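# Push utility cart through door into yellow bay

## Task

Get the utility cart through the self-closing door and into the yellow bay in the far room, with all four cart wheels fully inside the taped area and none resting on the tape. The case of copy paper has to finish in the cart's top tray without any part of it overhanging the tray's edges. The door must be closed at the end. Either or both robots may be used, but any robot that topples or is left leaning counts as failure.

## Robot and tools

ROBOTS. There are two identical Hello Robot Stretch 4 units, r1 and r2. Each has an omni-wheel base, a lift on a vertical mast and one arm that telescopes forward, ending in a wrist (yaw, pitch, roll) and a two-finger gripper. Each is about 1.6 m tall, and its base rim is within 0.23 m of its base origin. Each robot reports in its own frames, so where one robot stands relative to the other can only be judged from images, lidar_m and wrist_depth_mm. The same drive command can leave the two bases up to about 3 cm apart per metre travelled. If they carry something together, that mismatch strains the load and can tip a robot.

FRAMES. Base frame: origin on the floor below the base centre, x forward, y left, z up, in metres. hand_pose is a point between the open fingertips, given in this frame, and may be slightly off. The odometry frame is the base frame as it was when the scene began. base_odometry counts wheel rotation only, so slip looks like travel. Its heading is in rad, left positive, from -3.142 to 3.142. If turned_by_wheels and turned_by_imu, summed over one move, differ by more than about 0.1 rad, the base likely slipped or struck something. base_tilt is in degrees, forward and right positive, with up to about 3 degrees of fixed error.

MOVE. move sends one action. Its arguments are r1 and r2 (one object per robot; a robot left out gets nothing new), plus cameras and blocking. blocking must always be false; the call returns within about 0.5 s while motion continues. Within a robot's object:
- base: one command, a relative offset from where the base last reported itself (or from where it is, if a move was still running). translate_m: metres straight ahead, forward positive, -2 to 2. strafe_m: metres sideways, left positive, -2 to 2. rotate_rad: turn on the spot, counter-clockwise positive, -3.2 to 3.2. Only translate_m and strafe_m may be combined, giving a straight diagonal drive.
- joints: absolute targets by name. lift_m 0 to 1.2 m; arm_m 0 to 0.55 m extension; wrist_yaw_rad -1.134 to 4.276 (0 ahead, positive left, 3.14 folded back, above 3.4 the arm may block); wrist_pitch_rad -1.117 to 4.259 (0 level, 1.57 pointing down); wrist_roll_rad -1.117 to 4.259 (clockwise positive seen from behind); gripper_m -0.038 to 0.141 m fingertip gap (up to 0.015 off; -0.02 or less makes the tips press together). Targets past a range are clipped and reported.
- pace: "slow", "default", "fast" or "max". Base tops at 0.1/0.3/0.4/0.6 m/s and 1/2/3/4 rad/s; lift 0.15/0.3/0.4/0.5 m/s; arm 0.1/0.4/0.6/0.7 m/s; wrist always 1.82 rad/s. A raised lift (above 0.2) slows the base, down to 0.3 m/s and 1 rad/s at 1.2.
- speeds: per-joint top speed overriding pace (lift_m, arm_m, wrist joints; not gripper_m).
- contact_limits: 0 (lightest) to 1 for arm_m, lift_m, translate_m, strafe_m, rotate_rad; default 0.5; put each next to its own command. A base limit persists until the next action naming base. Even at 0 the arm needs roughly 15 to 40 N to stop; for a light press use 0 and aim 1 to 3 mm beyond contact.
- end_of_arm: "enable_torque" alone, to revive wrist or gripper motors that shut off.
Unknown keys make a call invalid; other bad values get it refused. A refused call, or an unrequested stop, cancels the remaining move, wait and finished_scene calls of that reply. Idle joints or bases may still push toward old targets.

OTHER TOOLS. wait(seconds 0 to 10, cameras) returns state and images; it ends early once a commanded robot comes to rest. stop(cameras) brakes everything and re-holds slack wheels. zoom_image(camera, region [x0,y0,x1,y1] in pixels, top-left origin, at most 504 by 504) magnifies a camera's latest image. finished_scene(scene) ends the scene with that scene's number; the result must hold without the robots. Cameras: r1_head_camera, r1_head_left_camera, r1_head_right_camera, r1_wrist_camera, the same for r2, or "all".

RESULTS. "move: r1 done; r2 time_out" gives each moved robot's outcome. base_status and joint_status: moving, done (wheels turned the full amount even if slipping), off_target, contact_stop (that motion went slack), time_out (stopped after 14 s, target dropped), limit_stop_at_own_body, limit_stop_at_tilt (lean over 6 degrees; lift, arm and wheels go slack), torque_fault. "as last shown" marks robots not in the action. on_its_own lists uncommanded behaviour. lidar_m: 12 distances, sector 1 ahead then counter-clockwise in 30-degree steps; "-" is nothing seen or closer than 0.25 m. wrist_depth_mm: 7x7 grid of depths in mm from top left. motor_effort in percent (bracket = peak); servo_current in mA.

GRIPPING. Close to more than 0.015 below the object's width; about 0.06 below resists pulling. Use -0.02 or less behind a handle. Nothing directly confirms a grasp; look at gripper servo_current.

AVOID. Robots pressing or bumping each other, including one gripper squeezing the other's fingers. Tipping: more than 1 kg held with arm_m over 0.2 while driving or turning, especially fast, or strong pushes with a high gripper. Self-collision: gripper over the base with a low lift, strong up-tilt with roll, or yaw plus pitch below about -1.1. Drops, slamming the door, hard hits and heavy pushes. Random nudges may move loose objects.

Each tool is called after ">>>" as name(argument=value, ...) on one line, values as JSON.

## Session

>>> move(blocking=false)

Scene clock: 0.00 s.
r1.base_odometry: x=+0.000 y=+0.000 heading=+0.000
r1.turned_by_wheels: +0.000
r1.turned_by_imu: +0.000
r1.base_tilt: forward=-1.6 right=+1.3
r1.lidar_m: 0.96 1.73 2.02 2.40 3.92 1.60 0.85 0.77 0.78 0.89 0.77 0.78
r1.base_status: not commanded
r1.joint_positions: lift_m=+0.124 arm_m=+0.000 wrist_yaw_rad=+3.194 wrist_pitch_rad=+0.002 wrist_roll_rad=+0.000 gripper_m=+0.056
r1.joint_status: not commanded
r1.measured_speeds: all 0
r1.motor_effort: lift_m=+19 arm_m=-4 wheel_0=-2 wheel_1=+1 wheel_2=+0
r1.servo_current: wrist_yaw_rad=59 wrist_pitch_rad=46 wrist_roll_rad=46 gripper_m=39
r1.hand_pose: x=-0.1216 y=+0.0722 z=+0.3019 quat_wxyz=(-0.026, -0.001, +0.000, +1.000) (m; r1's base frame)
r1.wrist_depth_mm: - 135 - - - - - / - 123 135 - - - - / - 121 191 - - - - / 110 136 194 - - - - / 137 - - - 1618 - - / 226 - 190 1098 188 1160 1118 / 224 163 750 798 768 768 759
r2.base_odometry: x=+0.000 y=+0.000 heading=+0.000
r2.turned_by_wheels: +0.000
r2.turned_by_imu: +0.000
r2.base_tilt: forward=-0.6 right=+0.1
r2.lidar_m: 1.29 1.32 1.58 2.33 2.36 2.78 1.41 1.41 2.77 2.39 2.42 1.48
r2.base_status: not commanded
r2.joint_positions: lift_m=+0.200 arm_m=+0.000 wrist_yaw_rad=+3.211 wrist_pitch_rad=+0.001 wrist_roll_rad=+0.000 gripper_m=+0.056
r2.joint_status: not commanded
r2.measured_speeds: all 0
r2.motor_effort: lift_m=+18 arm_m=-4 wheel_0=-1 wheel_1=+1 wheel_2=+1
r2.servo_current: wrist_yaw_rad=46 wrist_pitch_rad=39 wrist_roll_rad=52 gripper_m=52
r2.hand_pose: x=-0.1229 y=+0.0671 z=+0.3779 quat_wxyz=(-0.035, -0.001, +0.000, +0.999) (m; r2's base frame)
r2.wrist_depth_mm: - - 137 - - - - / - - 137 - - - - / - 109 138 - - - - / - 140 175 - - - - / 214 - - - - - - / 213 1281 196 1255 190 1336 1182 / 208 243 866 - - 854 878
pictures: r1_head_camera, r1_head_left_camera, r1_head_right_camera, r1_wrist_camera, r2_head_camera, r2_head_left_camera, r2_head_right_camera, r2_wrist_camera
Images, in order (width x height): r1_head_camera 420x560, r1_head_left_camera 420x672, r1_head_right_camera 420x672, r1_wrist_camera 616x392, r2_head_camera 420x560, r2_head_left_camera 420x672, r2_head_right_camera 420x672, r2_wrist_camera 616x392.

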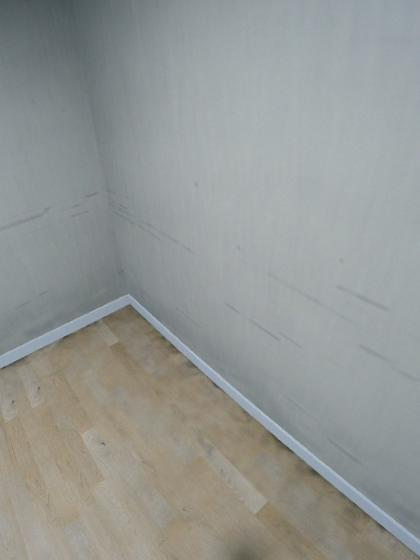

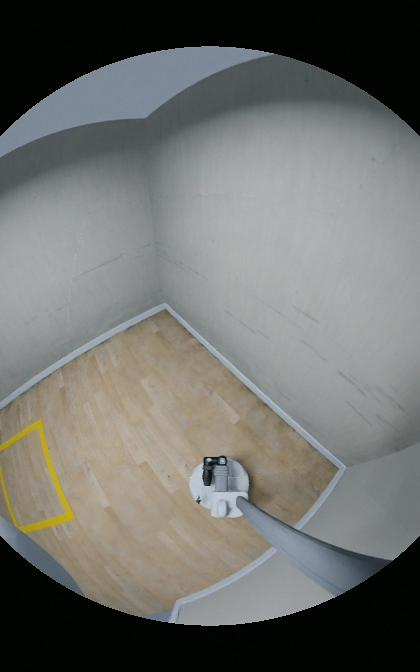

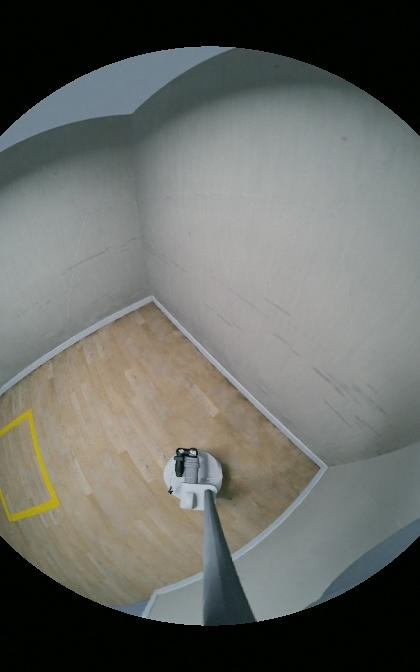

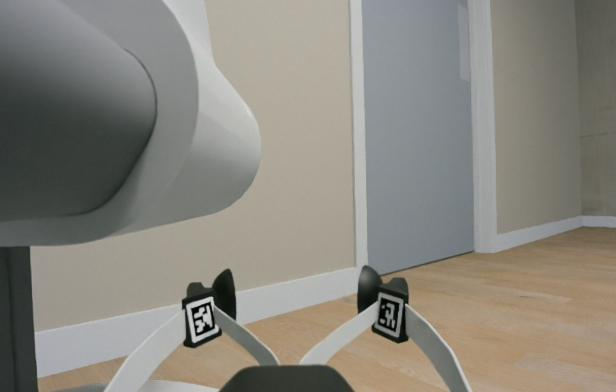

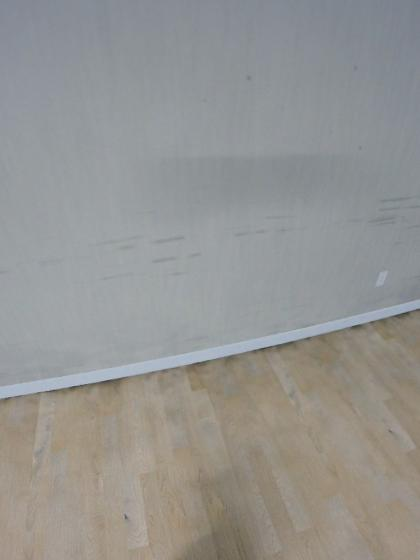

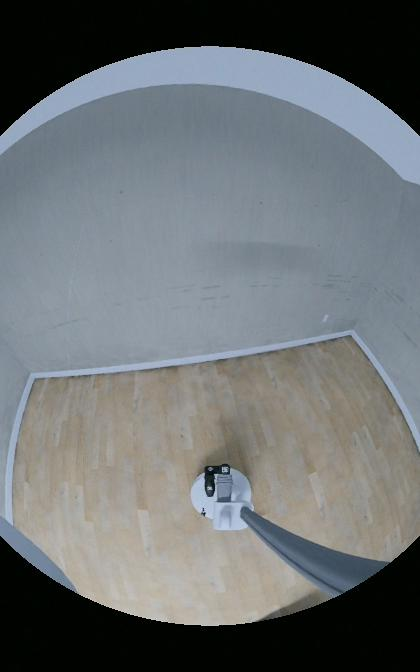

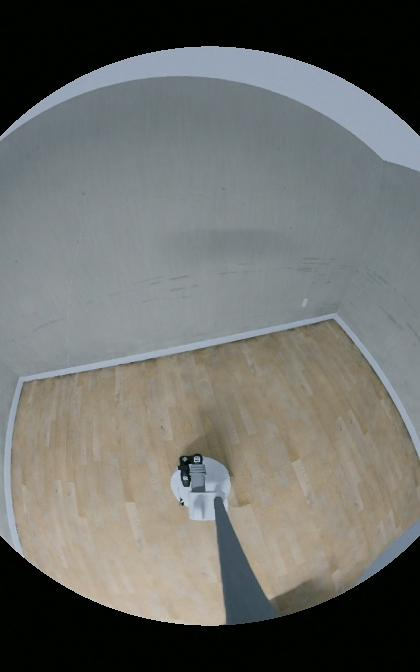

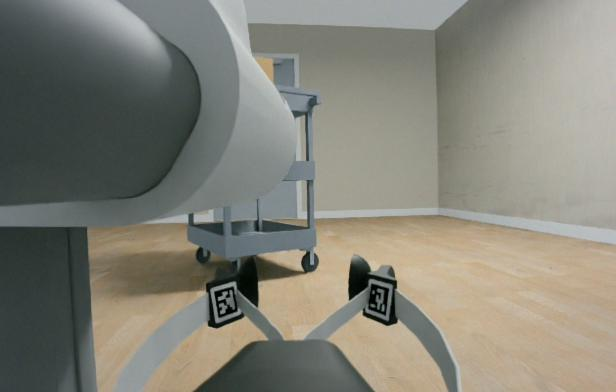

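>>> move(r1={"base":{"rotate_rad":2.5},"joints":{"lift_m":0.6}}, r2={"base":{"rotate_rad":3.1},"joints":{"lift_m":0.6}}, blocking=false, cameras=[])

>>> wait(seconds=2.5, cameras=[])

>>> wait(seconds=2.5, cameras=["r1_head_camera","r1_head_left_camera","r2_head_camera","r2_head_left_camera"])

Scene clock: 9.30 s.
move: r1 moving; r2 moving
r1.base_odometry: x=+0.000 y=+0.000 heading=+0.253
r1.turned_by_wheels: +0.253
r1.turned_by_imu: +0.253
r1.base_tilt: forward=-1.6 right=+1.3
r1.lidar_m: 1.15 2.01 2.11 2.98 2.65 1.07 0.80 0.74 0.81 0.80 0.72 0.82
r1.base_status: rotate_rad moving
r1.joint_positions: lift_m=+0.162 arm_m=+0.000 wrist_yaw_rad=+3.194 wrist_pitch_rad=+0.002 wrist_roll_rad=+0.000 gripper_m=+0.056
r1.joint_status: lift_m moving
r1.measured_speeds: translate_m=+0.000 strafe_m=+0.000 rotate_rad=+0.974 lift_m=+0.146 arm_m=+0.000 wrist_yaw_rad=+0.000 wrist_pitch_rad=+0.000 wrist_roll_rad=+0.000
r1.motor_effort: lift_m=+24(27) arm_m=-4(4) wheel_0=-7(9) wheel_1=-6(7) wheel_2=-6(7)
r1.servo_current: wrist_yaw_rad=46(59) wrist_pitch_rad=39(52) wrist_roll_rad=33(65) gripper_m=39(46)
r1.hand_pose: x=-0.1216 y=+0.0722 z=+0.3395 quat_wxyz=(-0.026, -0.001, +0.000, +1.000) (m; r1's base frame)
r1.wrist_depth_mm: - 135 - - - - 1808 / - 123 135 - - - 1808 / - 121 192 - - - 1756 / 111 136 195 - - - 1808 / 137 - - - - - 1808 / 216 - 190 - 188 1229 1229 / 224 151 831 153 854 820 878
r2.base_odometry: x=+0.000 y=+0.000 heading=+0.252
r2.turned_by_wheels: +0.252
r2.turned_by_imu: +0.245
r2.base_tilt: forward=-0.7 right=+0.0
r2.lidar_m: 1.29 1.38 1.94 2.33 2.46 3.37 1.44 3.35 2.49 2.40 1.84 1.36
r2.base_status: rotate_rad moving
r2.joint_positions: lift_m=+0.238 arm_m=+0.000 wrist_yaw_rad=+3.211 wrist_pitch_rad=+0.001 wrist_roll_rad=+0.000 gripper_m=+0.056
r2.joint_status: lift_m moving
r2.measured_speeds: translate_m=+0.002 strafe_m=+0.000 rotate_rad=+0.977 lift_m=+0.146 arm_m=+0.000 wrist_yaw_rad=+0.000 wrist_pitch_rad=+0.000 wrist_roll_rad=+0.000
r2.motor_effort: lift_m=+23(25) arm_m=-4(4) wheel_0=-4(9) wheel_1=-10(10) wheel_2=-10(11)
r2.servo_current: wrist_yaw_rad=52(52) wrist_pitch_rad=46(46) wrist_roll_rad=52(65) gripper_m=46(52)
r2.hand_pose: x=-0.1229 y=+0.0671 z=+0.4157 quat_wxyz=(-0.035, -0.001, +0.000, +0.999) (m; r2's base frame)
r2.wrist_depth_mm: - - 137 - - - - / - - 137 1756 - - - / - 110 138 - - - - / - 140 176 - - - - / 215 - - - - - - / 213 1366 196 1430 190 1464 1281 / 210 242 1008 - - 976 946
pictures: none
No camera images: "cameras" was empty.

Scene clock: 11.63 s.
earlier move: r1 moving; r2 done
r1.base_odometry: x=+0.000 y=+0.000 heading=+2.500
r1.turned_by_wheels: +2.247
r1.turned_by_imu: +2.259
r1.base_tilt: forward=-1.6 right=+1.3
r1.lidar_m: 2.03 0.95 0.76 0.75 0.83 0.78 0.77 0.87 1.42 2.02 2.27 3.59
r1.base_status: done
r1.joint_positions: lift_m=+0.600 arm_m=+0.000 wrist_yaw_rad=+3.194 wrist_pitch_rad=+0.002 wrist_roll_rad=+0.000 gripper_m=+0.056
r1.joint_status: lift_m moving
r1.measured_speeds: all 0
r1.motor_effort: lift_m=+25(28) arm_m=-4(4) wheel_0=-3(10) wheel_1=+0(9) wheel_2=+0(8)
r1.servo_current: wrist_yaw_rad=39(65) wrist_pitch_rad=46(52) wrist_roll_rad=39(65) gripper_m=39(52)
r1.hand_pose: x=-0.1216 y=+0.0722 z=+0.7771 quat_wxyz=(-0.026, -0.001, +0.000, +1.000) (m; r1's base frame)
r1.wrist_depth_mm: - 135 - - - - - / - 122 135 - - - - / - 121 190 - - - - / 110 136 195 - - - - / 137 - - - - - - / 216 - 190 - 187 - - / - 141 - 137 - - -
r2.base_odometry: x=+0.000 y=+0.000 heading=+3.099
r2.turned_by_wheels: +2.847
r2.turned_by_imu: +2.772
r2.base_tilt: forward=-0.7 right=+0.1
r2.lidar_m: 1.44 1.40 2.85 2.39 2.36 1.57 1.33 1.28 1.50 2.35 2.34 2.68
r2.base_status: done
r2.joint_positions: lift_m=+0.600 arm_m=+0.000 wrist_yaw_rad=+3.211 wrist_pitch_rad=+0.001 wrist_roll_rad=+0.000 gripper_m=+0.056
r2.joint_status: all done
r2.measured_speeds: all 0
r2.motor_effort: lift_m=+21(26) arm_m=-4(4) wheel_0=-3(10) wheel_1=-2(10) wheel_2=-4(13)
r2.servo_current: wrist_yaw_rad=52(52) wrist_pitch_rad=39(46) wrist_roll_rad=46(65) gripper_m=52(52)
r2.hand_pose: x=-0.1228 y=+0.0671 z=+0.7776 quat_wxyz=(-0.035, -0.001, +0.000, +0.999) (m; r2's base frame)
r2.wrist_depth_mm: - - 137 - - - - / - 107 137 - - - - / - 113 138 235 - - - / - 140 164 - - - - / 216 - - - - - - / 212 - 189 - 188 - - / 211 122 - - - - 1618
wait: 2.33 of 2.5 s (r2 has come to rest)
pictures: none
No camera images: "cameras" was empty.

Scene clock: 11.67 s.
earlier move: r1 done
r1.base_odometry: x=+0.000 y=+0.000 heading=+2.500
r1.turned_by_wheels: +0.000
r1.turned_by_imu: +0.000
r1.base_tilt: forward=-1.5 right=+1.3
r1.lidar_m: 1.99 0.94 0.76 0.75 0.86 0.77 0.76 0.88 1.42 2.05 2.27 3.60
r1.base_status: done
r1.joint_positions: lift_m=+0.600 arm_m=+0.000 wrist_yaw_rad=+3.194 wrist_pitch_rad=+0.002 wrist_roll_rad=+0.000 gripper_m=+0.056
r1.joint_status: all done
r1.measured_speeds: all 0
r1.motor_effort: lift_m=+24(28) arm_m=-4(4) wheel_0=-3(10) wheel_1=+0(9) wheel_2=+0(8)
r1.servo_current: wrist_yaw_rad=39(65) wrist_pitch_rad=46(52) wrist_roll_rad=39(65) gripper_m=39(52)
r1.hand_pose: x=-0.1216 y=+0.0722 z=+0.7771 quat_wxyz=(-0.026, -0.001, +0.000, +1.000) (m; r1's base frame)
r1.wrist_depth_mm: - 135 - - - - - / - 122 135 - - - - / - 121 190 - - - - / 110 136 194 - - - - / 137 - - - - - - / 215 - 190 - 187 - - / - 140 - 137 - - -
r2.base_odometry: x=+0.000 y=+0.000 heading=+3.099
r2.turned_by_wheels: +0.000
r2.turned_by_imu: +0.000
r2.base_tilt: forward=-0.7 right=+0.0
r2.lidar_m: 1.47 1.39 2.88 2.38 2.39 1.56 1.31 1.28 1.51 2.34 2.33 2.67
r2.base_status: done
r2.joint_positions: lift_m=+0.600 arm_m=+0.000 wrist_yaw_rad=+3.211 wrist_pitch_rad=+0.001 wrist_roll_rad=+0.000 gripper_m=+0.056
r2.joint_status: all done
r2.measured_speeds: all 0
r2.motor_effort: lift_m=+21(26) arm_m=-4(4) wheel_0=-3(10) wheel_1=-2(10) wheel_2=-3(13)
r2.servo_current: wrist_yaw_rad=52(52) wrist_pitch_rad=39(46) wrist_roll_rad=46(65) gripper_m=52(52)
r2.hand_pose: x=-0.1228 y=+0.0671 z=+0.7776 quat_wxyz=(-0.035, -0.001, +0.000, +0.999) (m; r2's base frame)
r2.wrist_depth_mm: - - 137 - - - - / - 107 137 - - - - / - 113 138 236 - - - / - 140 164 - - - - / 216 - - - - - - / 212 - 190 - 188 - - / 211 122 - - - - 1576
wait: 0.03 of 2.5 s (r1 has come to rest)
pictures: r1_head_camera, r1_head_left_camera, r2_head_camera, r2_head_left_camera
Images, in order (width x height): r1_head_camera 420x560, r1_head_left_camera 420x672, r2_head_camera 420x560, r2_head_left_camera 420x672.

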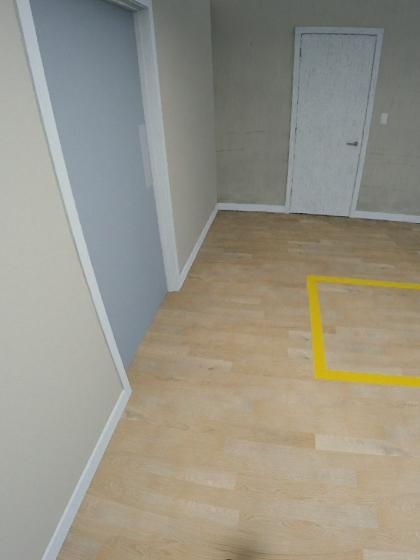

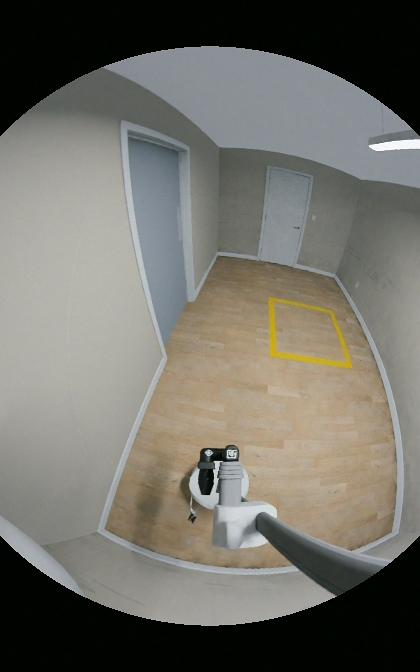

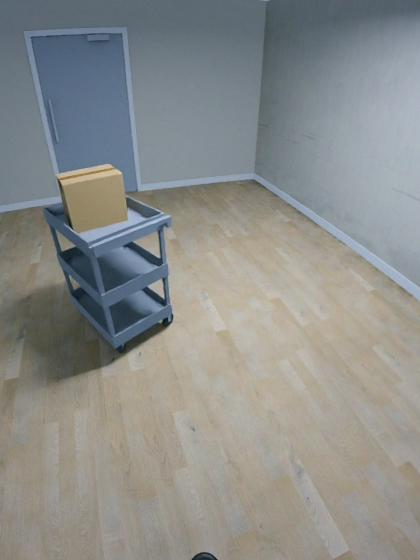

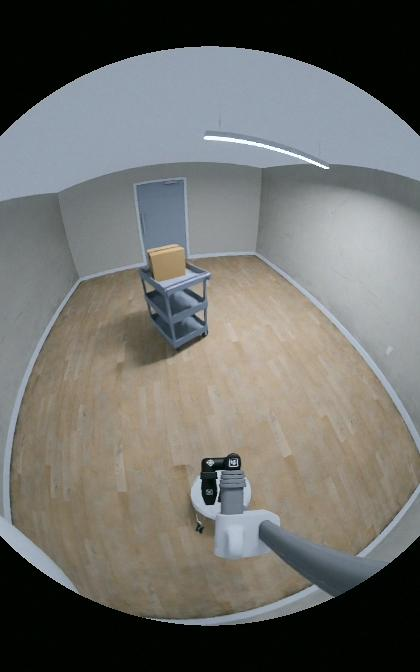

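>>> move(r1={"base":{"translate_m":1.42,"strafe_m":-0.54},"joints":{"wrist_yaw_rad":0,"gripper_m":0.14}}, r2={"base":{"rotate_rad":0.92},"joints":{"wrist_yaw_rad":0,"gripper_m":0.085,"lift_m":0.9}}, blocking=false, cameras=[])

>>> wait(seconds=3, cameras=[])

>>> wait(seconds=5, cameras=["r2_head_camera"])

>>> move(r1={"base":{"rotate_rad":1.38},"joints":{"wrist_roll_rad":1.571}}, r2={"base":{"translate_m":1.163,"strafe_m":-1.925}}, blocking=false, cameras=[])

>>> wait(seconds=3, cameras=[])

>>> wait(seconds=8, cameras=["r1_head_camera","r2_head_camera","r2_head_left_camera"])

Scene clock: 63.87 s.
move: r1 moving; r2 moving
r1.base_odometry: x=-0.018 y=+0.028 heading=+2.500
r1.turned_by_wheels: +0.000
r1.turned_by_imu: +0.000
r1.base_tilt: forward=-1.6 right=+1.3
r1.lidar_m: 2.04 0.94 0.77 0.75 0.85 0.81 0.80 0.92 1.49 2.02 2.24 3.55
r1.base_status: translate_m moving; strafe_m moving
r1.joint_positions: lift_m=+0.600 arm_m=+0.000 wrist_yaw_rad=+2.608 wrist_pitch_rad=+0.002 wrist_roll_rad=+0.000 gripper_m=+0.075
r1.joint_status: wrist_yaw_rad moving; gripper_m moving
r1.measured_speeds: translate_m=+0.121 strafe_m=-0.045 rotate_rad=+0.003 lift_m=+0.000 arm_m=+0.000 wrist_yaw_rad=-1.817 wrist_pitch_rad=+0.000 wrist_roll_rad=+0.000
r1.motor_effort: lift_m=+24(24) arm_m=-3(4) wheel_0=+8(10) wheel_1=+3(6) wheel_2=-8(9)
r1.servo_current: wrist_yaw_rad=137(137) wrist_pitch_rad=39(46) wrist_roll_rad=39(52) gripper_m=65(78)
r1.hand_pose: x=-0.0328 y=+0.2220 z=+0.7772 quat_wxyz=(+0.264, -0.001, +0.000, +0.965) (m; r1's base frame)
r1.wrist_depth_mm: - - - - - - - / - - - - - - - / - - - - - - - / - - - - - - - / - - - - - - - / - - 192 - 187 - - / - 145 - 137 - - -
r2.base_odometry: x=+0.000 y=+0.000 heading=-2.931
r2.turned_by_wheels: +0.253
r2.turned_by_imu: +0.246
r2.base_tilt: forward=-0.7 right=+0.1
r2.lidar_m: 1.40 3.59 2.48 2.41 1.98 1.41 1.31 1.36 1.81 2.33 2.42 3.22
r2.base_status: rotate_rad moving
r2.joint_positions: lift_m=+0.638 arm_m=+0.000 wrist_yaw_rad=+2.649 wrist_pitch_rad=+0.001 wrist_roll_rad=+0.000 gripper_m=+0.074
r2.joint_status: lift_m moving; wrist_yaw_rad moving; gripper_m moving
r2.measured_speeds: translate_m=-0.001 strafe_m=+0.001 rotate_rad=+0.981 lift_m=+0.146 arm_m=+0.000 wrist_yaw_rad=-1.743 wrist_pitch_rad=+0.000 wrist_roll_rad=+0.000
r2.motor_effort: lift_m=+23(24) arm_m=-4(4) wheel_0=-8(11) wheel_1=-9(10) wheel_2=-12(12)
r2.servo_current: wrist_yaw_rad=78(156) wrist_pitch_rad=39(46) wrist_roll_rad=33(52) gripper_m=59(91)
r2.hand_pose: x=-0.0417 y=+0.2135 z=+0.8156 quat_wxyz=(+0.244, -0.001, +0.000, +0.970) (m; r2's base frame)
r2.wrist_depth_mm: - - - - - - - / - - - - - - - / 204 - - - - - - / 236 - - - - - - / - - - - 230 - - / - - 189 - 189 - - / - - - - - 1618 1708
pictures: none
No camera images: "cameras" was empty.

Scene clock: 65.80 s.
earlier move: r1 moving; r2 done
r1.base_odometry: x=-0.302 y=+0.475 heading=+2.500
r1.turned_by_wheels: +0.000
r1.turned_by_imu: -0.001
r1.base_tilt: forward=-1.6 right=+1.3
r1.lidar_m: 2.10 1.17 0.86 0.85 0.96 1.33 1.30 1.47 1.96 1.92 2.13 3.38
r1.base_status: translate_m moving; strafe_m moving
r1.joint_positions: lift_m=+0.600 arm_m=+0.000 wrist_yaw_rad=+0.003 wrist_pitch_rad=+0.002 wrist_roll_rad=+0.000 gripper_m=+0.140
r1.joint_status: all done
r1.measured_speeds: translate_m=+0.280 strafe_m=-0.107 rotate_rad=+0.001 lift_m=+0.000 arm_m=+0.000 wrist_yaw_rad=+0.000 wrist_pitch_rad=+0.000 wrist_roll_rad=+0.000
r1.motor_effort: lift_m=+23(24) arm_m=-1(4) wheel_0=+5(11) wheel_1=+2(6) wheel_2=-4(10)
r1.servo_current: wrist_yaw_rad=59(137) wrist_pitch_rad=39(52) wrist_roll_rad=52(72) gripper_m=39(98)
r1.hand_pose: x=+0.4595 y=-0.0867 z=+0.7772 quat_wxyz=(+1.000, +0.000, +0.001, +0.001) (m; r1's base frame)
r1.wrist_depth_mm: - 1397 - - - - - / 1336 1430 - - - - - / 1336 1464 - - - - - / - 1430 - - - - - / - 1397 - - - - - / - 196 - - - 195 - / - 1464 1863 143 1921 1756 1808
r2.base_odometry: x=+0.000 y=+0.000 heading=-2.265
r2.turned_by_wheels: +0.666
r2.turned_by_imu: +0.649
r2.base_tilt: forward=-0.7 right=+0.1
r2.lidar_m: 3.14 2.43 2.38 1.72 1.34 1.29 1.41 2.07 2.34 2.49 1.57 1.38
r2.base_status: done
r2.joint_positions: lift_m=+0.900 arm_m=+0.000 wrist_yaw_rad=+0.003 wrist_pitch_rad=+0.001 wrist_roll_rad=+0.000 gripper_m=+0.085
r2.joint_status: all done
r2.measured_speeds: all 0
r2.motor_effort: lift_m=+21(25) arm_m=-4(4) wheel_0=-3(11) wheel_1=-3(10) wheel_2=-4(12)
r2.servo_current: wrist_yaw_rad=46(156) wrist_pitch_rad=46(46) wrist_roll_rad=46(59) gripper_m=52(91)
r2.hand_pose: x=+0.4596 y=-0.0866 z=+1.0776 quat_wxyz=(+1.000, +0.000, +0.001, +0.001) (m; r2's base frame)
r2.wrist_depth_mm: 1983 - - - - - - / - - - - - - - / - - - - - - - / - - - - - - - / - - - - - - 1182 / - - 196 - 192 - - / - - - - - - -
wait: 1.93 of 3 s (r2 has come to rest)
pictures: none
No camera images: "cameras" was empty.

Scene clock: 69.83 s.
earlier move: r1 done
r1.base_odometry: x=-0.814 y=+1.282 heading=+2.500
r1.turned_by_wheels: +0.000
r1.turned_by_imu: -0.002
r1.base_tilt: forward=-1.6 right=+1.2
r1.lidar_m: 2.43 1.29 1.12 1.11 1.16 1.84 2.26 2.16 1.76 1.74 1.94 2.46
r1.base_status: done
r1.joint_positions: lift_m=+0.600 arm_m=+0.000 wrist_yaw_rad=+0.003 wrist_pitch_rad=+0.002 wrist_roll_rad=+0.000 gripper_m=+0.140
r1.joint_status: all done
r1.measured_speeds: all 0
r1.motor_effort: lift_m=+23(24) arm_m=+4(4) wheel_0=+2(11) wheel_1=+1(6) wheel_2=-1(10)
r1.servo_current: wrist_yaw_rad=52(137) wrist_pitch_rad=46(52) wrist_roll_rad=65(72) gripper_m=46(98)
r1.hand_pose: x=+0.4595 y=-0.0867 z=+0.7772 quat_wxyz=(+1.000, +0.000, +0.001, +0.001) (m; r1's base frame)
r1.wrist_depth_mm: - - - - - - - / - - - - - - - / - - - - - - - / - - - - - - - / - - - - - - - / - 194 - - - 196 - / - 1808 1808 143 1863 1708 1808
r2.base_odometry: x=+0.000 y=+0.000 heading=-2.265
r2.turned_by_wheels: +0.000
r2.turned_by_imu: +0.001
r2.base_tilt: forward=-0.6 right=+0.1
r2.lidar_m: 3.14 2.42 2.38 1.72 1.34 1.29 1.43 2.14 2.34 2.52 1.56 1.39
r2.base_status: done
r2.joint_positions: lift_m=+0.900 arm_m=+0.000 wrist_yaw_rad=+0.003 wrist_pitch_rad=+0.001 wrist_roll_rad=+0.000 gripper_m=+0.085
r2.joint_status: all done
r2.measured_speeds: all 0
r2.motor_effort: lift_m=+21(25) arm_m=-4(4) wheel_0=-3(11) wheel_1=-4(10) wheel_2=-4(12)
r2.servo_current: wrist_yaw_rad=46(156) wrist_pitch_rad=33(52) wrist_roll_rad=39(59) gripper_m=52(91)
r2.hand_pose: x=+0.4596 y=-0.0866 z=+1.0776 quat_wxyz=(+1.000, +0.000, +0.001, +0.001) (m; r2's base frame)
r2.wrist_depth_mm: - - - - - - - / - - - - - - - / - - - - - - - / - - - - - - - / - - - - - - 1182 / - - 196 - 192 - - / - - - - - - -
wait: 4.03 of 5 s (r1 has come to rest)
pictures: r2_head_camera
Images, in order (width x height): r2_head_camera 420x560.

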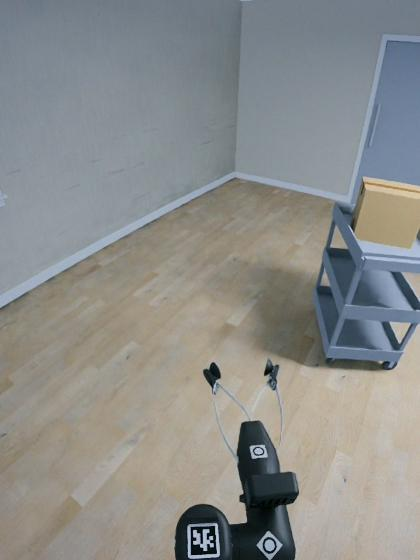

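Scene clock: 70.33 s.
move: r1 moving; r2 moving
r1.base_odometry: x=-0.814 y=+1.282 heading=+2.752
r1.turned_by_wheels: +0.252
r1.turned_by_imu: +0.253
r1.base_tilt: forward=-1.6 right=+1.3
r1.lidar_m: 1.66 1.20 1.11 1.12 1.35 2.24 2.31 1.88 1.75 1.78 2.28 2.43
r1.base_status: rotate_rad moving
r1.joint_positions: lift_m=+0.600 arm_m=+0.000 wrist_yaw_rad=+0.002 wrist_pitch_rad=+0.002 wrist_roll_rad=+0.582 gripper_m=+0.140
r1.joint_status: wrist_roll_rad moving
r1.measured_speeds: translate_m=+0.000 strafe_m=+0.000 rotate_rad=+0.973 lift_m=+0.000 arm_m=+0.000 wrist_yaw_rad=+0.000 wrist_pitch_rad=+0.000 wrist_roll_rad=+1.820
r1.motor_effort: lift_m=+23(23) arm_m=+4(4) wheel_0=-6(8) wheel_1=-7(8) wheel_2=-6(8)
r1.servo_current: wrist_yaw_rad=39(65) wrist_pitch_rad=39(52) wrist_roll_rad=72(91) gripper_m=39(46)
r1.hand_pose: x=+0.4595 y=-0.0868 z=+0.7772 quat_wxyz=(+0.958, +0.287, +0.001, +0.001) (m; r1's base frame)
r1.wrist_depth_mm: - - - - - - 1808 / - - - - - - 1756 / - - - - - - - / - - - - - - 1983 / - - - - - - 1618 / - 195 - - - 196 1308 / - - - 143 1618 1308 1118
r2.base_odometry: x=-0.031 y=+0.005 heading=-2.265
r2.turned_by_wheels: -0.001
r2.turned_by_imu: +0.000
r2.base_tilt: forward=-0.7 right=+0.0
r2.lidar_m: 3.17 2.44 2.40 1.73 1.34 1.33 1.45 2.15 2.32 2.50 1.58 1.35
r2.base_status: translate_m moving; strafe_m moving
r2.joint_positions: lift_m=+0.900 arm_m=+0.000 wrist_yaw_rad=+0.003 wrist_pitch_rad=+0.001 wrist_roll_rad=+0.000 gripper_m=+0.085
r2.joint_status: not commanded
r2.measured_speeds: translate_m=+0.064 strafe_m=-0.102 rotate_rad=+0.000 lift_m=+0.000 arm_m=+0.000 wrist_yaw_rad=+0.000 wrist_pitch_rad=+0.000 wrist_roll_rad=+0.000
r2.motor_effort: lift_m=+21(21) arm_m=-4(4) wheel_0=+12(12) wheel_1=-7(10) wheel_2=-9(11)
r2.servo_current: wrist_yaw_rad=46(59) wrist_pitch_rad=39(39) wrist_roll_rad=52(52) gripper_m=52(59)
r2.hand_pose: x=+0.4596 y=-0.0866 z=+1.0776 quat_wxyz=(+1.000, +0.000, +0.001, +0.001) (m; r2's base frame)
r2.wrist_depth_mm: - - - - - - - / - - - - - - - / - - - - - - - / - - - - - - 1336 / - - - - - - 1182 / - - 196 - 193 - 1060 / - - - - - - -
pictures: none
No camera images: "cameras" was empty.

Scene clock: 71.80 s.
earlier move: r1 done; r2 moving
r1.base_odometry: x=-0.814 y=+1.282 heading=-2.403
r1.turned_by_wheels: +1.127
r1.turned_by_imu: +1.134
r1.base_tilt: forward=-1.6 right=+1.2
r1.lidar_m: 1.10 1.11 1.49 2.24 2.34 1.81 1.74 1.82 2.45 2.44 1.52 1.16
r1.base_status: done
r1.joint_positions: lift_m=+0.600 arm_m=+0.000 wrist_yaw_rad=+0.002 wrist_pitch_rad=+0.002 wrist_roll_rad=+1.569 gripper_m=+0.140
r1.joint_status: all done
r1.measured_speeds: all 0
r1.motor_effort: lift_m=+23(23) arm_m=+0(4) wheel_0=-1(10) wheel_1=-1(9) wheel_2=+0(9)
r1.servo_current: wrist_yaw_rad=46(65) wrist_pitch_rad=39(52) wrist_roll_rad=46(104) gripper_m=39(46)
r1.hand_pose: x=+0.4595 y=-0.0868 z=+0.7772 quat_wxyz=(+0.708, +0.706, +0.002, +0.000) (m; r1's base frame)
r1.wrist_depth_mm: 891 891 904 - - - - / - - - - - - - / - - - - - - - / - - - - - - - / - - - - - - - / - 192 - - 183 194 - / - - - 142 - - -
r2.base_odometry: x=-0.406 y=+0.062 heading=-2.265
r2.turned_by_wheels: +0.000
r2.turned_by_imu: +0.001
r2.base_tilt: forward=-0.6 right=+0.0
r2.lidar_m: 3.39 2.58 2.52 2.20 1.73 1.67 1.79 2.20 2.16 2.35 3.49 1.05
r2.base_status: translate_m moving; strafe_m moving
r2.joint_positions: lift_m=+0.900 arm_m=+0.000 wrist_yaw_rad=+0.003 wrist_pitch_rad=+0.001 wrist_roll_rad=+0.000 gripper_m=+0.085
r2.joint_status: not commanded
r2.measured_speeds: translate_m=+0.155 strafe_m=-0.257 rotate_rad=+0.002 lift_m=+0.000 arm_m=+0.000 wrist_yaw_rad=+0.000 wrist_pitch_rad=+0.000 wrist_roll_rad=+0.000
r2.motor_effort: lift_m=+21(21) arm_m=-4(5) wheel_0=+7(16) wheel_1=-5(10) wheel_2=-8(12)
r2.servo_current: wrist_yaw_rad=39(59) wrist_pitch_rad=46(46) wrist_roll_rad=39(59) gripper_m=46(59)
r2.hand_pose: x=+0.4596 y=-0.0866 z=+1.0777 quat_wxyz=(+1.000, +0.000, +0.001, +0.001) (m; r2's base frame)
r2.wrist_depth_mm: - - - - - - - / - - - - - - - / - - - - - - - / - - - - - - - / - - - - - 1008 946 / - - 196 - 193 976 931 / - - - - - - -
wait: 1.47 of 3 s (r1 has come to rest)
pictures: none
No camera images: "cameras" was empty.

Scene clock: 78.83 s.
earlier move: r2 done
r1.base_odometry: x=-0.814 y=+1.282 heading=-2.403
r1.turned_by_wheels: +0.000
r1.turned_by_imu: +0.000
r1.base_tilt: forward=-1.6 right=+1.3
r1.lidar_m: 1.11 1.12 1.46 2.24 2.32 1.82 1.74 1.81 2.44 2.44 1.53 1.17
r1.base_status: done
r1.joint_positions: lift_m=+0.600 arm_m=+0.000 wrist_yaw_rad=+0.002 wrist_pitch_rad=+0.002 wrist_roll_rad=+1.569 gripper_m=+0.140
r1.joint_status: all done
r1.measured_speeds: all 0
r1.motor_effort: lift_m=+23(23) arm_m=-4(4) wheel_0=-1(10) wheel_1=-1(9) wheel_2=+0(9)
r1.servo_current: wrist_yaw_rad=39(72) wrist_pitch_rad=46(52) wrist_roll_rad=59(104) gripper_m=52(52)
r1.hand_pose: x=+0.4595 y=-0.0868 z=+0.7772 quat_wxyz=(+0.708, +0.706, +0.002, +0.000) (m; r1's base frame)
r1.wrist_depth_mm: 904 917 917 - - - - / - - - - - - - / - - - - - - - / - - - - - - - / - - - - - - - / - 193 - - 183 194 - / - - - 142 - - -
r2.base_odometry: x=-2.223 y=+0.338 heading=-2.265
r2.turned_by_wheels: +0.000
r2.turned_by_imu: +0.003
r2.base_tilt: forward=-0.7 right=+0.1
r2.lidar_m: 2.64 3.35 0.66 0.66 3.41 3.36 1.90 1.48 1.45 1.58 2.39 2.43
r2.base_status: done
r2.joint_positions: lift_m=+0.900 arm_m=+0.000 wrist_yaw_rad=+0.003 wrist_pitch_rad=+0.001 wrist_roll_rad=+0.000 gripper_m=+0.085
r2.joint_status: not commanded
r2.measured_speeds: all 0
r2.motor_effort: lift_m=+21(21) arm_m=-4(5) wheel_0=+1(16) wheel_1=-3(10) wheel_2=-4(12)
r2.servo_current: wrist_yaw_rad=52(59) wrist_pitch_rad=39(52) wrist_roll_rad=52(59) gripper_m=52(59)
r2.hand_pose: x=+0.4596 y=-0.0866 z=+1.0777 quat_wxyz=(+1.000, +0.000, +0.001, +0.001) (m; r2's base frame)
r2.wrist_depth_mm: - - - - - - - / - - - - - - - / - - - - - - - / - - - - - - - / - - - - - - - / - - 196 - 193 - - / - - - - - - -
wait: 7.03 of 8 s (r2 has come to rest)
pictures: r1_head_camera, r2_head_camera, r2_head_left_camera
Images, in order (width x height): r1_head_camera 420x560, r2_head_camera 420x560, r2_head_left_camera 420x672.

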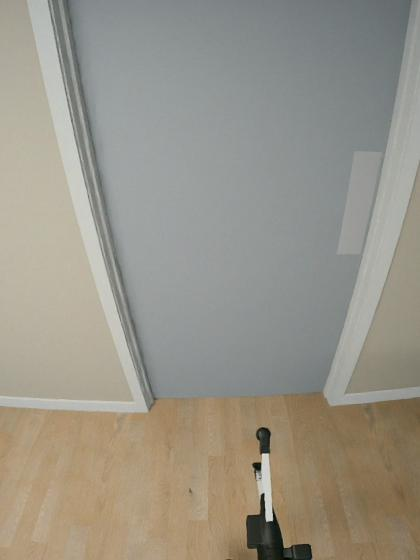

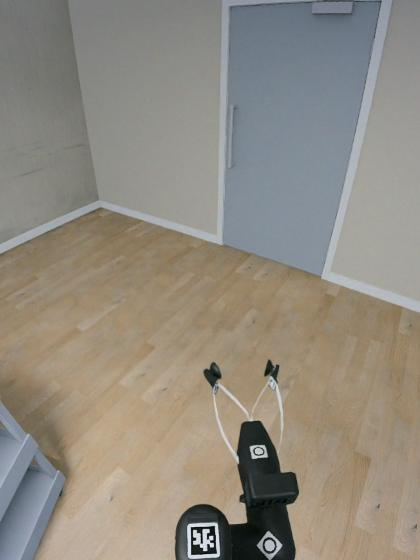

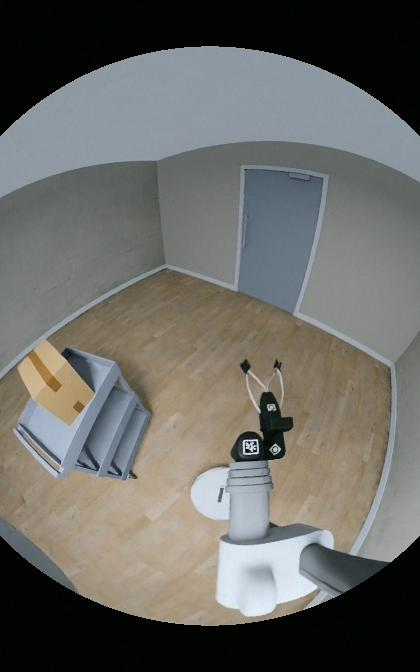

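>>> move(r2={"base":{"translate_m":1.75,"strafe_m":0.05}}, blocking=false, cameras=[])

>>> wait(seconds=9, cameras=[])

>>> move(r2={"base":{"rotate_rad":-0.15},"joints":{"arm_m":0.1}}, blocking=false, cameras=[])

>>> wait(seconds=2, cameras=["r2_wrist_camera","r2_head_camera"])

Scene clock: 89.93 s.
move: r2 moving
r1: as last shown
r1.lidar_m: 1.10 1.10 1.46 2.24 2.35 1.81 1.73 1.81 2.47 2.45 1.55 1.16
r1.motor_effort: lift_m=+23(23) arm_m=-4(4) wheel_0=-1(2) wheel_1=-1(1) wheel_2=+0(0)
r1.servo_current: wrist_yaw_rad=65(65) wrist_pitch_rad=52(52) wrist_roll_rad=46(59) gripper_m=39(46)
r1.wrist_depth_mm: 904 904 917 - - - - / - - - - - - - / - - - - - - - / - - - - - - - / - - - - - - - / - 192 - - 182 195 - / - - - 142 - - -
r2.base_odometry: x=-2.243 y=+0.314 heading=-2.265
r2.turned_by_wheels: +0.000
r2.turned_by_imu: +0.001
r2.base_tilt: forward=-0.7 right=+0.1
r2.lidar_m: 2.58 3.33 0.67 0.66 3.45 3.40 1.94 1.50 1.47 1.60 2.34 2.38
r2.base_status: translate_m moving; strafe_m moving
r2.joint_positions: lift_m=+0.900 arm_m=+0.000 wrist_yaw_rad=+0.003 wrist_pitch_rad=+0.001 wrist_roll_rad=+0.000 gripper_m=+0.085
r2.joint_status: not commanded
r2.measured_speeds: translate_m=+0.122 strafe_m=+0.003 rotate_rad=+0.002 lift_m=+0.000 arm_m=+0.000 wrist_yaw_rad=+0.000 wrist_pitch_rad=+0.000 wrist_roll_rad=+0.000
r2.motor_effort: lift_m=+21(21) arm_m=-4(4) wheel_0=+5(9) wheel_1=+8(8) wheel_2=-12(13)
r2.servo_current: wrist_yaw_rad=59(65) wrist_pitch_rad=46(46) wrist_roll_rad=52(52) gripper_m=46(59)
r2.hand_pose: x=+0.4596 y=-0.0866 z=+1.0777 quat_wxyz=(+1.000, +0.000, +0.001, +0.001) (m; r2's base frame)
r2.wrist_depth_mm: - - - - - - - / - - - - - - - / - - - - - - - / - - - - - - - / - - - - - - - / - - 196 - 193 - - / - - - - - - -
pictures: none
No camera images: "cameras" was empty.

Scene clock: 96.77 s.
earlier move: r2 done
r1.base_odometry: x=-0.814 y=+1.282 heading=-2.403
r1.turned_by_wheels: +0.000
r1.turned_by_imu: +0.000
r1.base_tilt: forward=-1.6 right=+1.3
r1.lidar_m: 1.11 1.11 1.47 2.26 2.32 1.81 1.73 1.80 2.43 2.46 1.54 1.17
r1.base_status: not commanded
r1.joint_positions: lift_m=+0.600 arm_m=+0.000 wrist_yaw_rad=+0.002 wrist_pitch_rad=+0.002 wrist_roll_rad=+1.569 gripper_m=+0.140
r1.joint_status: not commanded
r1.measured_speeds: all 0
r1.motor_effort: lift_m=+23(23) arm_m=-4(4) wheel_0=-1(2) wheel_1=-1(2) wheel_2=+0(0)
r1.servo_current: wrist_yaw_rad=59(72) wrist_pitch_rad=46(52) wrist_roll_rad=52(78) gripper_m=46(52)
r1.hand_pose: x=+0.4595 y=-0.0868 z=+0.7772 quat_wxyz=(+0.708, +0.706, +0.002, +0.000) (m; r1's base frame)
r1.wrist_depth_mm: 904 917 917 - - - - / - - - - - - - / - - - - - - - / - - - - - - - / - - - - - - - / - 193 - - 182 194 - / - - - 142 - - -
r2.base_odometry: x=-3.304 y=-1.039 heading=-2.265
r2.turned_by_wheels: +0.000
r2.turned_by_imu: +0.002
r2.base_tilt: forward=-0.7 right=+0.1
r2.lidar_m: 1.14 1.72 2.23 2.40 3.52 1.26 3.31 2.55 2.51 1.39 1.07 1.02
r2.base_status: done
r2.joint_positions: lift_m=+0.900 arm_m=+0.000 wrist_yaw_rad=+0.003 wrist_pitch_rad=+0.001 wrist_roll_rad=+0.000 gripper_m=+0.085
r2.joint_status: not commanded
r2.measured_speeds: all 0
r2.motor_effort: lift_m=+20(21) arm_m=-4(5) wheel_0=+3(11) wheel_1=+4(8) wheel_2=-3(14)
r2.servo_current: wrist_yaw_rad=46(65) wrist_pitch_rad=39(52) wrist_roll_rad=52(65) gripper_m=52(59)
r2.hand_pose: x=+0.4596 y=-0.0866 z=+1.0777 quat_wxyz=(+1.000, +0.000, +0.001, +0.001) (m; r2's base frame)
r2.wrist_depth_mm: - - - - - - - / - - - - - - - / - - - - - 707 - / - - - - - 723 - / - - - - - 732 - / - 1921 190 - 184 - - / - 1921 - - - - -
wait: 6.83 of 9 s (r2 has come to rest)
pictures: none
No camera images: "cameras" was empty.

Scene clock: 97.27 s.
move: r2 moving
r1: as last shown
r1.lidar_m: 1.11 1.11 1.41 2.26 2.33 1.84 1.73 1.81 2.48 2.45 1.54 1.18
r1.motor_effort: lift_m=+23(23) arm_m=-3(4) wheel_0=-1(1) wheel_1=-1(1) wheel_2=+0(0)
r1.servo_current: wrist_yaw_rad=59(59) wrist_pitch_rad=46(52) wrist_roll_rad=46(59) gripper_m=46(52)
r1.wrist_depth_mm: 904 904 891 - - - - / - - - - - - - / - - - - - - - / - - - - - - - / - - - - - - - / - 193 - - 183 195 - / - - - 143 - - -
r2.base_odometry: x=-3.304 y=-1.039 heading=-2.411
r2.turned_by_wheels: -0.146
r2.turned_by_imu: -0.142
r2.base_tilt: forward=-0.6 right=+0.1
r2.lidar_m: 1.01 1.46 2.23 2.29 3.05 1.27 1.48 2.64 2.52 1.60 1.09 1.04
r2.base_status: rotate_rad moving
r2.joint_positions: lift_m=+0.900 arm_m=+0.051 wrist_yaw_rad=+0.002 wrist_pitch_rad=+0.001 wrist_roll_rad=+0.000 gripper_m=+0.085
r2.joint_status: arm_m moving
r2.measured_speeds: translate_m=+0.000 strafe_m=-0.001 rotate_rad=-0.143 lift_m=+0.000 arm_m=+0.195 wrist_yaw_rad=+0.000 wrist_pitch_rad=+0.000 wrist_roll_rad=+0.000
r2.motor_effort: lift_m=+20(21) arm_m=+4(12) wheel_0=+7(8) wheel_1=+2(9) wheel_2=+5(9)
r2.servo_current: wrist_yaw_rad=52(52) wrist_pitch_rad=39(39) wrist_roll_rad=39(65) gripper_m=46(52)
r2.hand_pose: x=+0.5101 y=-0.0867 z=+1.0777 quat_wxyz=(+1.000, +0.000, +0.001, +0.001) (m; r2's base frame)
r2.wrist_depth_mm: - - - - - - - / - - - - - - - / - - - - - - - / - - - - 809 - - / - - - - 809 - - / - - 190 - 187 - - / - - - - - - -
pictures: none
No camera images: "cameras" was empty.

Scene clock: 98.07 s.
earlier move: r2 done
r1.base_odometry: x=-0.814 y=+1.282 heading=-2.403
r1.turned_by_wheels: +0.000
r1.turned_by_imu: +0.000
r1.base_tilt: forward=-1.6 right=+1.3
r1.lidar_m: 1.13 1.10 1.47 2.25 2.36 1.80 1.74 1.81 2.46 2.45 1.54 1.17
r1.base_status: not commanded
r1.joint_positions: lift_m=+0.600 arm_m=+0.000 wrist_yaw_rad=+0.002 wrist_pitch_rad=+0.002 wrist_roll_rad=+1.569 gripper_m=+0.140
r1.joint_status: not commanded
r1.measured_speeds: all 0
r1.motor_effort: lift_m=+23(23) arm_m=-3(4) wheel_0=-1(2) wheel_1=-1(1) wheel_2=+0(0)
r1.servo_current: wrist_yaw_rad=52(72) wrist_pitch_rad=39(52) wrist_roll_rad=46(65) gripper_m=46(52)
r1.hand_pose: x=+0.4595 y=-0.0868 z=+0.7772 quat_wxyz=(+0.708, +0.706, +0.002, +0.000) (m; r1's base frame)
r1.wrist_depth_mm: 891 891 904 - - - - / - - - - - - - / - - - - - - - / - - - - - - - / - - - - - - - / - 193 - - 183 195 - / - - - 143 - - -
r2.base_odometry: x=-3.304 y=-1.039 heading=-2.414
r2.turned_by_wheels: -0.003
r2.turned_by_imu: -0.003
r2.base_tilt: forward=-0.7 right=+0.1
r2.lidar_m: 1.04 1.45 2.22 2.31 3.08 1.28 1.45 2.67 2.50 1.60 1.09 1.03
r2.base_status: done
r2.joint_positions: lift_m=+0.900 arm_m=+0.100 wrist_yaw_rad=+0.002 wrist_pitch_rad=+0.001 wrist_roll_rad=+0.000 gripper_m=+0.085
r2.joint_status: all done
r2.measured_speeds: all 0
r2.motor_effort: lift_m=+20(21) arm_m=+8(12) wheel_0=+4(8) wheel_1=+3(9) wheel_2=+4(9)
r2.servo_current: wrist_yaw_rad=59(59) wrist_pitch_rad=39(46) wrist_roll_rad=39(65) gripper_m=52(59)
r2.hand_pose: x=+0.5593 y=-0.0867 z=+1.0777 quat_wxyz=(+1.000, +0.000, +0.001, +0.001) (m; r2's base frame)
r2.wrist_depth_mm: - - - - - - - / - - - - - - - / - - - - 750 - - / - - - - 750 - - / - - - - 768 - - / - - 190 - 189 - - / - - - - - - -
wait: 0.80 of 2 s (r2 has come to rest)
pictures: r2_head_camera, r2_wrist_camera
Images, in order (width x height): r2_head_camera 420x560, r2_wrist_camera 616x392.

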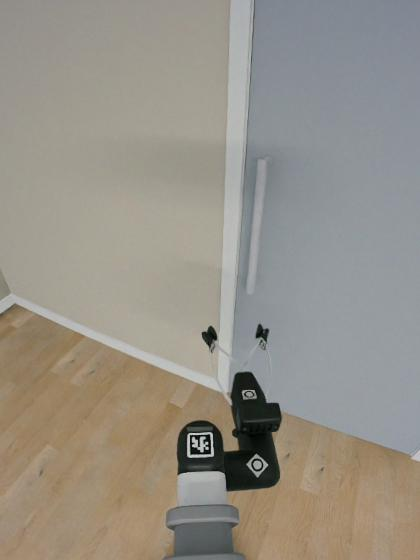

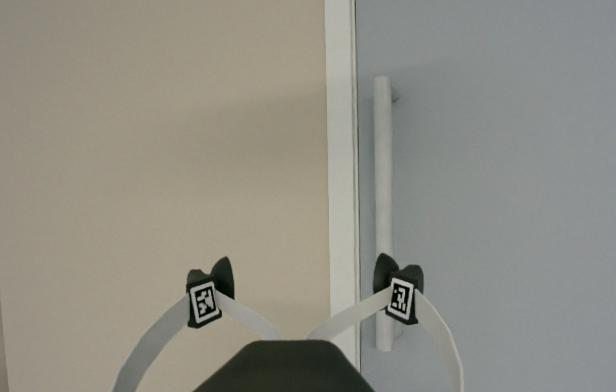

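>>> move(r2={"base":{"translate_m":0.2,"strafe_m":-0.12}}, blocking=false, cameras=[])

>>> wait(seconds=3, cameras=["r2_wrist_camera"])

Scene clock: 103.60 s.
move: r2 moving
r1: as last shown
r1.lidar_m: 1.12 1.11 1.44 2.25 2.33 1.81 1.72 1.81 2.44 2.44 1.49 1.17
r1.motor_effort: lift_m=+23(23) arm_m=-3(4) wheel_0=-1(2) wheel_1=-1(2) wheel_2=+0(0)
r1.servo_current: wrist_yaw_rad=46(59) wrist_pitch_rad=46(52) wrist_roll_rad=59(59) gripper_m=39(52)
r1.wrist_depth_mm: 904 891 891 - - - - / - - - - - - - / - - - - - - - / - - - - - - - / - - - - - - - / - 193 - - 182 194 - / - - - 142 - - -
r2.base_odometry: x=-3.340 y=-1.045 heading=-2.415
r2.turned_by_wheels: -0.001
r2.turned_by_imu: +0.000
r2.base_tilt: forward=-0.7 right=+0.1
r2.lidar_m: 0.99 1.41 2.22 2.27 3.07 1.30 1.61 2.67 2.52 1.54 1.07 0.99
r2.base_status: translate_m moving; strafe_m moving
r2.joint_positions: lift_m=+0.900 arm_m=+0.100 wrist_yaw_rad=+0.002 wrist_pitch_rad=+0.001 wrist_roll_rad=+0.000 gripper_m=+0.085
r2.joint_status: not commanded
r2.measured_speeds: translate_m=+0.118 strafe_m=-0.072 rotate_rad=-0.002 lift_m=+0.000 arm_m=+0.000 wrist_yaw_rad=+0.000 wrist_pitch_rad=+0.000 wrist_roll_rad=+0.000
r2.motor_effort: lift_m=+20(21) arm_m=+7(8) wheel_0=+11(15) wheel_1=-4(4) wheel_2=-12(13)
r2.servo_current: wrist_yaw_rad=46(46) wrist_pitch_rad=46(46) wrist_roll_rad=46(52) gripper_m=52(52)
r2.hand_pose: x=+0.5593 y=-0.0867 z=+1.0777 quat_wxyz=(+1.000, +0.000, +0.001, +0.001) (m; r2's base frame)
r2.wrist_depth_mm: - - - - - - - / - - - - - - - / - - - - 634 - - / - - - - 640 - - / - - - - 634 - - / - - 191 - 187 - - / - - - - - - -
pictures: none
No camera images: "cameras" was empty.

Scene clock: 105.20 s.
earlier move: r2 done
r1.base_odometry: x=-0.814 y=+1.282 heading=-2.403
r1.turned_by_wheels: +0.000
r1.turned_by_imu: +0.000
r1.base_tilt: forward=-1.6 right=+1.3
r1.lidar_m: 1.11 1.10 1.47 2.23 2.31 1.82 1.73 1.82 2.46 2.45 1.57 1.17
r1.base_status: not commanded
r1.joint_positions: lift_m=+0.600 arm_m=+0.000 wrist_yaw_rad=+0.002 wrist_pitch_rad=+0.002 wrist_roll_rad=+1.569 gripper_m=+0.140
r1.joint_status: not commanded
r1.measured_speeds: all 0
r1.motor_effort: lift_m=+23(23) arm_m=-4(4) wheel_0=-1(2) wheel_1=-1(2) wheel_2=+0(0)
r1.servo_current: wrist_yaw_rad=46(65) wrist_pitch_rad=46(52) wrist_roll_rad=33(72) gripper_m=46(52)
r1.hand_pose: x=+0.4595 y=-0.0868 z=+0.7772 quat_wxyz=(+0.708, +0.706, +0.002, +0.000) (m; r1's base frame)
r1.wrist_depth_mm: 904 917 891 - - - - / - - - - - - - / - - - - - - - / - - - - - - - / - - - - - - - / - 193 - - 182 195 - / - - - 142 - - -
r2.base_odometry: x=-3.533 y=-1.082 heading=-2.414
r2.turned_by_wheels: +0.000
r2.turned_by_imu: +0.001
r2.base_tilt: forward=-0.7 right=+0.1
r2.lidar_m: 0.79 1.13 2.22 2.33 3.08 1.50 2.00 2.66 2.51 1.24 0.88 0.79
r2.base_status: done
r2.joint_positions: lift_m=+0.900 arm_m=+0.100 wrist_yaw_rad=+0.002 wrist_pitch_rad=+0.001 wrist_roll_rad=+0.000 gripper_m=+0.085
r2.joint_status: not commanded
r2.measured_speeds: all 0
r2.motor_effort: lift_m=+20(21) arm_m=+7(8) wheel_0=+2(15) wheel_1=-5(6) wheel_2=-4(15)
r2.servo_current: wrist_yaw_rad=65(65) wrist_pitch_rad=39(46) wrist_roll_rad=46(65) gripper_m=52(59)
r2.hand_pose: x=+0.5593 y=-0.0867 z=+1.0777 quat_wxyz=(+1.000, +0.000, +0.001, +0.001) (m; r2's base frame)
r2.wrist_depth_mm: - - - 569 - - 397 / - - - 521 - - 399 / - - - 564 - - 399 / - - - 574 - - 397 / - - - 569 - - 399 / - - 190 480 184 - 404 / - - - - - - -
wait: 1.60 of 3 s (r2 has come to rest)
pictures: r2_wrist_camera
Images, in order (width x height): r2_wrist_camera 616x392.

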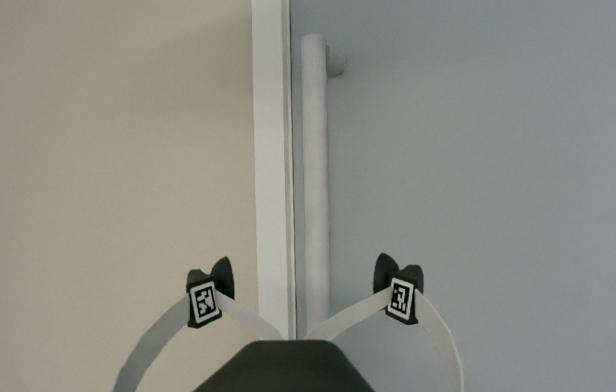

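>>> move(r2={"base":{"translate_m":0.06,"strafe_m":-0.006},"joints":{"arm_m":0.29},"pace":"slow","contact_limits":{"arm_m":0.1}}, blocking=false, cameras=[])

>>> wait(seconds=1.4, cameras=[])

>>> wait(seconds=2, cameras=["r2_wrist_camera"])

Scene clock: 119.07 s.
move: r2 moving
r1: as last shown
r1.lidar_m: 1.11 1.12 1.44 2.26 2.33 1.82 1.73 1.80 2.44 2.44 1.54 1.16
r1.motor_effort: lift_m=+23(23) arm_m=-4(4) wheel_0=-1(1) wheel_1=-1(1) wheel_2=+0(0)
r1.servo_current: wrist_yaw_rad=59(59) wrist_pitch_rad=46(52) wrist_roll_rad=59(59) gripper_m=46(46)
r1.wrist_depth_mm: 891 891 917 - - - - / - - - - - - - / - - - - - - - / - - - - - - - / - - - - - - - / - 193 - - 182 194 - / - - - 142 - - -
r2.base_odometry: x=-3.544 y=-1.089 heading=-2.414
r2.turned_by_wheels: +0.000
r2.turned_by_imu: +0.001
r2.base_tilt: forward=-0.7 right=+0.1
r2.lidar_m: 0.80 1.12 2.22 2.30 3.07 1.51 2.02 2.65 2.50 1.22 0.84 0.79
r2.base_status: translate_m moving; strafe_m moving
r2.joint_positions: lift_m=+0.900 arm_m=+0.112 wrist_yaw_rad=+0.002 wrist_pitch_rad=+0.001 wrist_roll_rad=+0.000 gripper_m=+0.085
r2.joint_status: arm_m moving
r2.measured_speeds: translate_m=+0.049 strafe_m=-0.005 rotate_rad=+0.001 lift_m=+0.000 arm_m=+0.049 wrist_yaw_rad=+0.000 wrist_pitch_rad=+0.000 wrist_roll_rad=+0.000
r2.motor_effort: lift_m=+20(21) arm_m=+5(10) wheel_0=+9(9) wheel_1=+7(7) wheel_2=-8(11)
r2.servo_current: wrist_yaw_rad=52(59) wrist_pitch_rad=46(46) wrist_roll_rad=59(59) gripper_m=52(59)
r2.contact_limits: arm_m 0.1
r2.hand_pose: x=+0.5720 y=-0.0867 z=+1.0777 quat_wxyz=(+1.000, +0.000, +0.001, +0.001) (m; r2's base frame)
r2.wrist_depth_mm: - - - 544 - - 384 / - - - 484 - 402 389 / - - - 544 - - 387 / - - - 549 - - 389 / - - - 554 - - 394 / - - 195 452 184 - 394 / - - - - - - 397
pictures: none
No camera images: "cameras" was empty.

Scene clock: 120.47 s.
earlier move: r2 moving
r1.base_odometry: x=-0.814 y=+1.282 heading=-2.403
r1.turned_by_wheels: +0.000
r1.turned_by_imu: +0.000
r1.base_tilt: forward=-1.6 right=+1.3
r1.lidar_m: 1.11 1.12 1.45 2.26 2.34 1.82 1.72 1.81 2.48 2.43 1.55 1.17
r1.base_status: not commanded
r1.joint_positions: lift_m=+0.600 arm_m=+0.000 wrist_yaw_rad=+0.002 wrist_pitch_rad=+0.002 wrist_roll_rad=+1.569 gripper_m=+0.140
r1.joint_status: not commanded
r1.measured_speeds: all 0
r1.motor_effort: lift_m=+23(23) arm_m=-3(4) wheel_0=-1(2) wheel_1=-1(2) wheel_2=+0(0)
r1.servo_current: wrist_yaw_rad=59(65) wrist_pitch_rad=39(52) wrist_roll_rad=46(65) gripper_m=39(52)
r1.hand_pose: x=+0.4595 y=-0.0868 z=+0.7772 quat_wxyz=(+0.708, +0.706, +0.002, +0.000) (m; r1's base frame)
r1.wrist_depth_mm: 904 917 904 - - - - / - - - - - - - / - - - - - - - / - - - - - - - / - - - - - - - / - 193 - - 183 194 - / - - - 142 - - -
r2.base_odometry: x=-3.582 y=-1.117 heading=-2.414
r2.turned_by_wheels: +0.000
r2.turned_by_imu: +0.000
r2.base_tilt: forward=-0.7 right=+0.0
r2.lidar_m: 0.75 1.07 2.20 2.28 3.05 1.57 2.03 2.70 2.52 1.15 0.82 0.77
r2.base_status: done
r2.joint_positions: lift_m=+0.900 arm_m=+0.240 wrist_yaw_rad=+0.002 wrist_pitch_rad=+0.001 wrist_roll_rad=+0.000 gripper_m=+0.085
r2.joint_status: arm_m moving
r2.measured_speeds: translate_m=+0.000 strafe_m=+0.000 rotate_rad=+0.000 lift_m=+0.000 arm_m=+0.100 wrist_yaw_rad=+0.000 wrist_pitch_rad=+0.000 wrist_roll_rad=+0.000
r2.motor_effort: lift_m=+20(21) arm_m=+9(13) wheel_0=+4(10) wheel_1=+4(7) wheel_2=-7(11)
r2.servo_current: wrist_yaw_rad=39(59) wrist_pitch_rad=39(46) wrist_roll_rad=46(59) gripper_m=59(59)
r2.contact_limits: arm_m 0.1
r2.hand_pose: x=+0.6997 y=-0.0867 z=+1.0777 quat_wxyz=(+1.000, +0.000, +0.001, +0.001) (m; r2's base frame)
r2.wrist_depth_mm: - 469 392 277 310 279 254 / - 459 392 276 312 278 257 / - 462 397 279 314 279 259 / - 469 399 340 317 281 259 / - 469 392 342 314 285 262 / - 466 196 278 193 283 263 / - - 436 - 312 277 260
wait: 1.40 s; no rest
pictures: none
No camera images: "cameras" was empty.

Scene clock: 121.77 s.
earlier move: r2 done
r1.base_odometry: x=-0.814 y=+1.282 heading=-2.403
r1.turned_by_wheels: +0.000
r1.turned_by_imu: +0.000
r1.base_tilt: forward=-1.6 right=+1.3
r1.lidar_m: 1.10 1.10 1.49 2.24 2.33 1.80 1.74 1.81 2.46 2.42 1.55 1.16
r1.base_status: not commanded
r1.joint_positions: lift_m=+0.600 arm_m=+0.000 wrist_yaw_rad=+0.002 wrist_pitch_rad=+0.002 wrist_roll_rad=+1.569 gripper_m=+0.140
r1.joint_status: not commanded
r1.measured_speeds: all 0
r1.motor_effort: lift_m=+23(23) arm_m=-3(4) wheel_0=-1(2) wheel_1=-1(2) wheel_2=+0(0)
r1.servo_current: wrist_yaw_rad=52(78) wrist_pitch_rad=39(52) wrist_roll_rad=46(65) gripper_m=39(52)
r1.hand_pose: x=+0.4595 y=-0.0868 z=+0.7772 quat_wxyz=(+0.708, +0.706, +0.002, +0.000) (m; r1's base frame)
r1.wrist_depth_mm: 904 904 891 - - - - / - - - - - - - / - - - - - - - / - - - - - - - / - - - - - - - / - 193 - - 183 195 - / - - - 142 - - -
r2.base_odometry: x=-3.582 y=-1.117 heading=-2.414
r2.turned_by_wheels: +0.000
r2.turned_by_imu: +0.000
r2.base_tilt: forward=-0.7 right=+0.1
r2.lidar_m: 0.76 1.02 2.20 2.27 3.07 1.54 2.02 2.67 2.52 1.16 0.79 0.75
r2.base_status: done
r2.joint_positions: lift_m=+0.900 arm_m=+0.290 wrist_yaw_rad=+0.002 wrist_pitch_rad=+0.001 wrist_roll_rad=+0.000 gripper_m=+0.085
r2.joint_status: all done
r2.measured_speeds: all 0
r2.motor_effort: lift_m=+20(21) arm_m=+8(13) wheel_0=+3(10) wheel_1=+4(7) wheel_2=-7(11)
r2.servo_current: wrist_yaw_rad=33(59) wrist_pitch_rad=33(46) wrist_roll_rad=59(59) gripper_m=46(59)
r2.contact_limits: arm_m 0.1
r2.hand_pose: x=+0.7493 y=-0.0867 z=+1.0777 quat_wxyz=(+1.000, +0.000, +0.001, +0.001) (m; r2's base frame)
r2.wrist_depth_mm: - 413 327 226 265 240 218 / - 415 334 225 264 239 220 / - 421 336 225 268 239 221 / - 421 340 226 271 240 223 / - 430 340 226 268 242 224 / - 433 196 225 193 240 225 / - 439 375 - 267 236 226
wait: 1.30 of 2 s (r2 has come to rest)
pictures: r2_wrist_camera
Images, in order (width x height): r2_wrist_camera 616x392.

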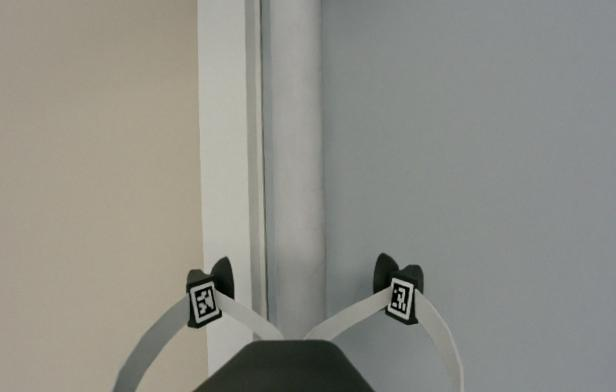

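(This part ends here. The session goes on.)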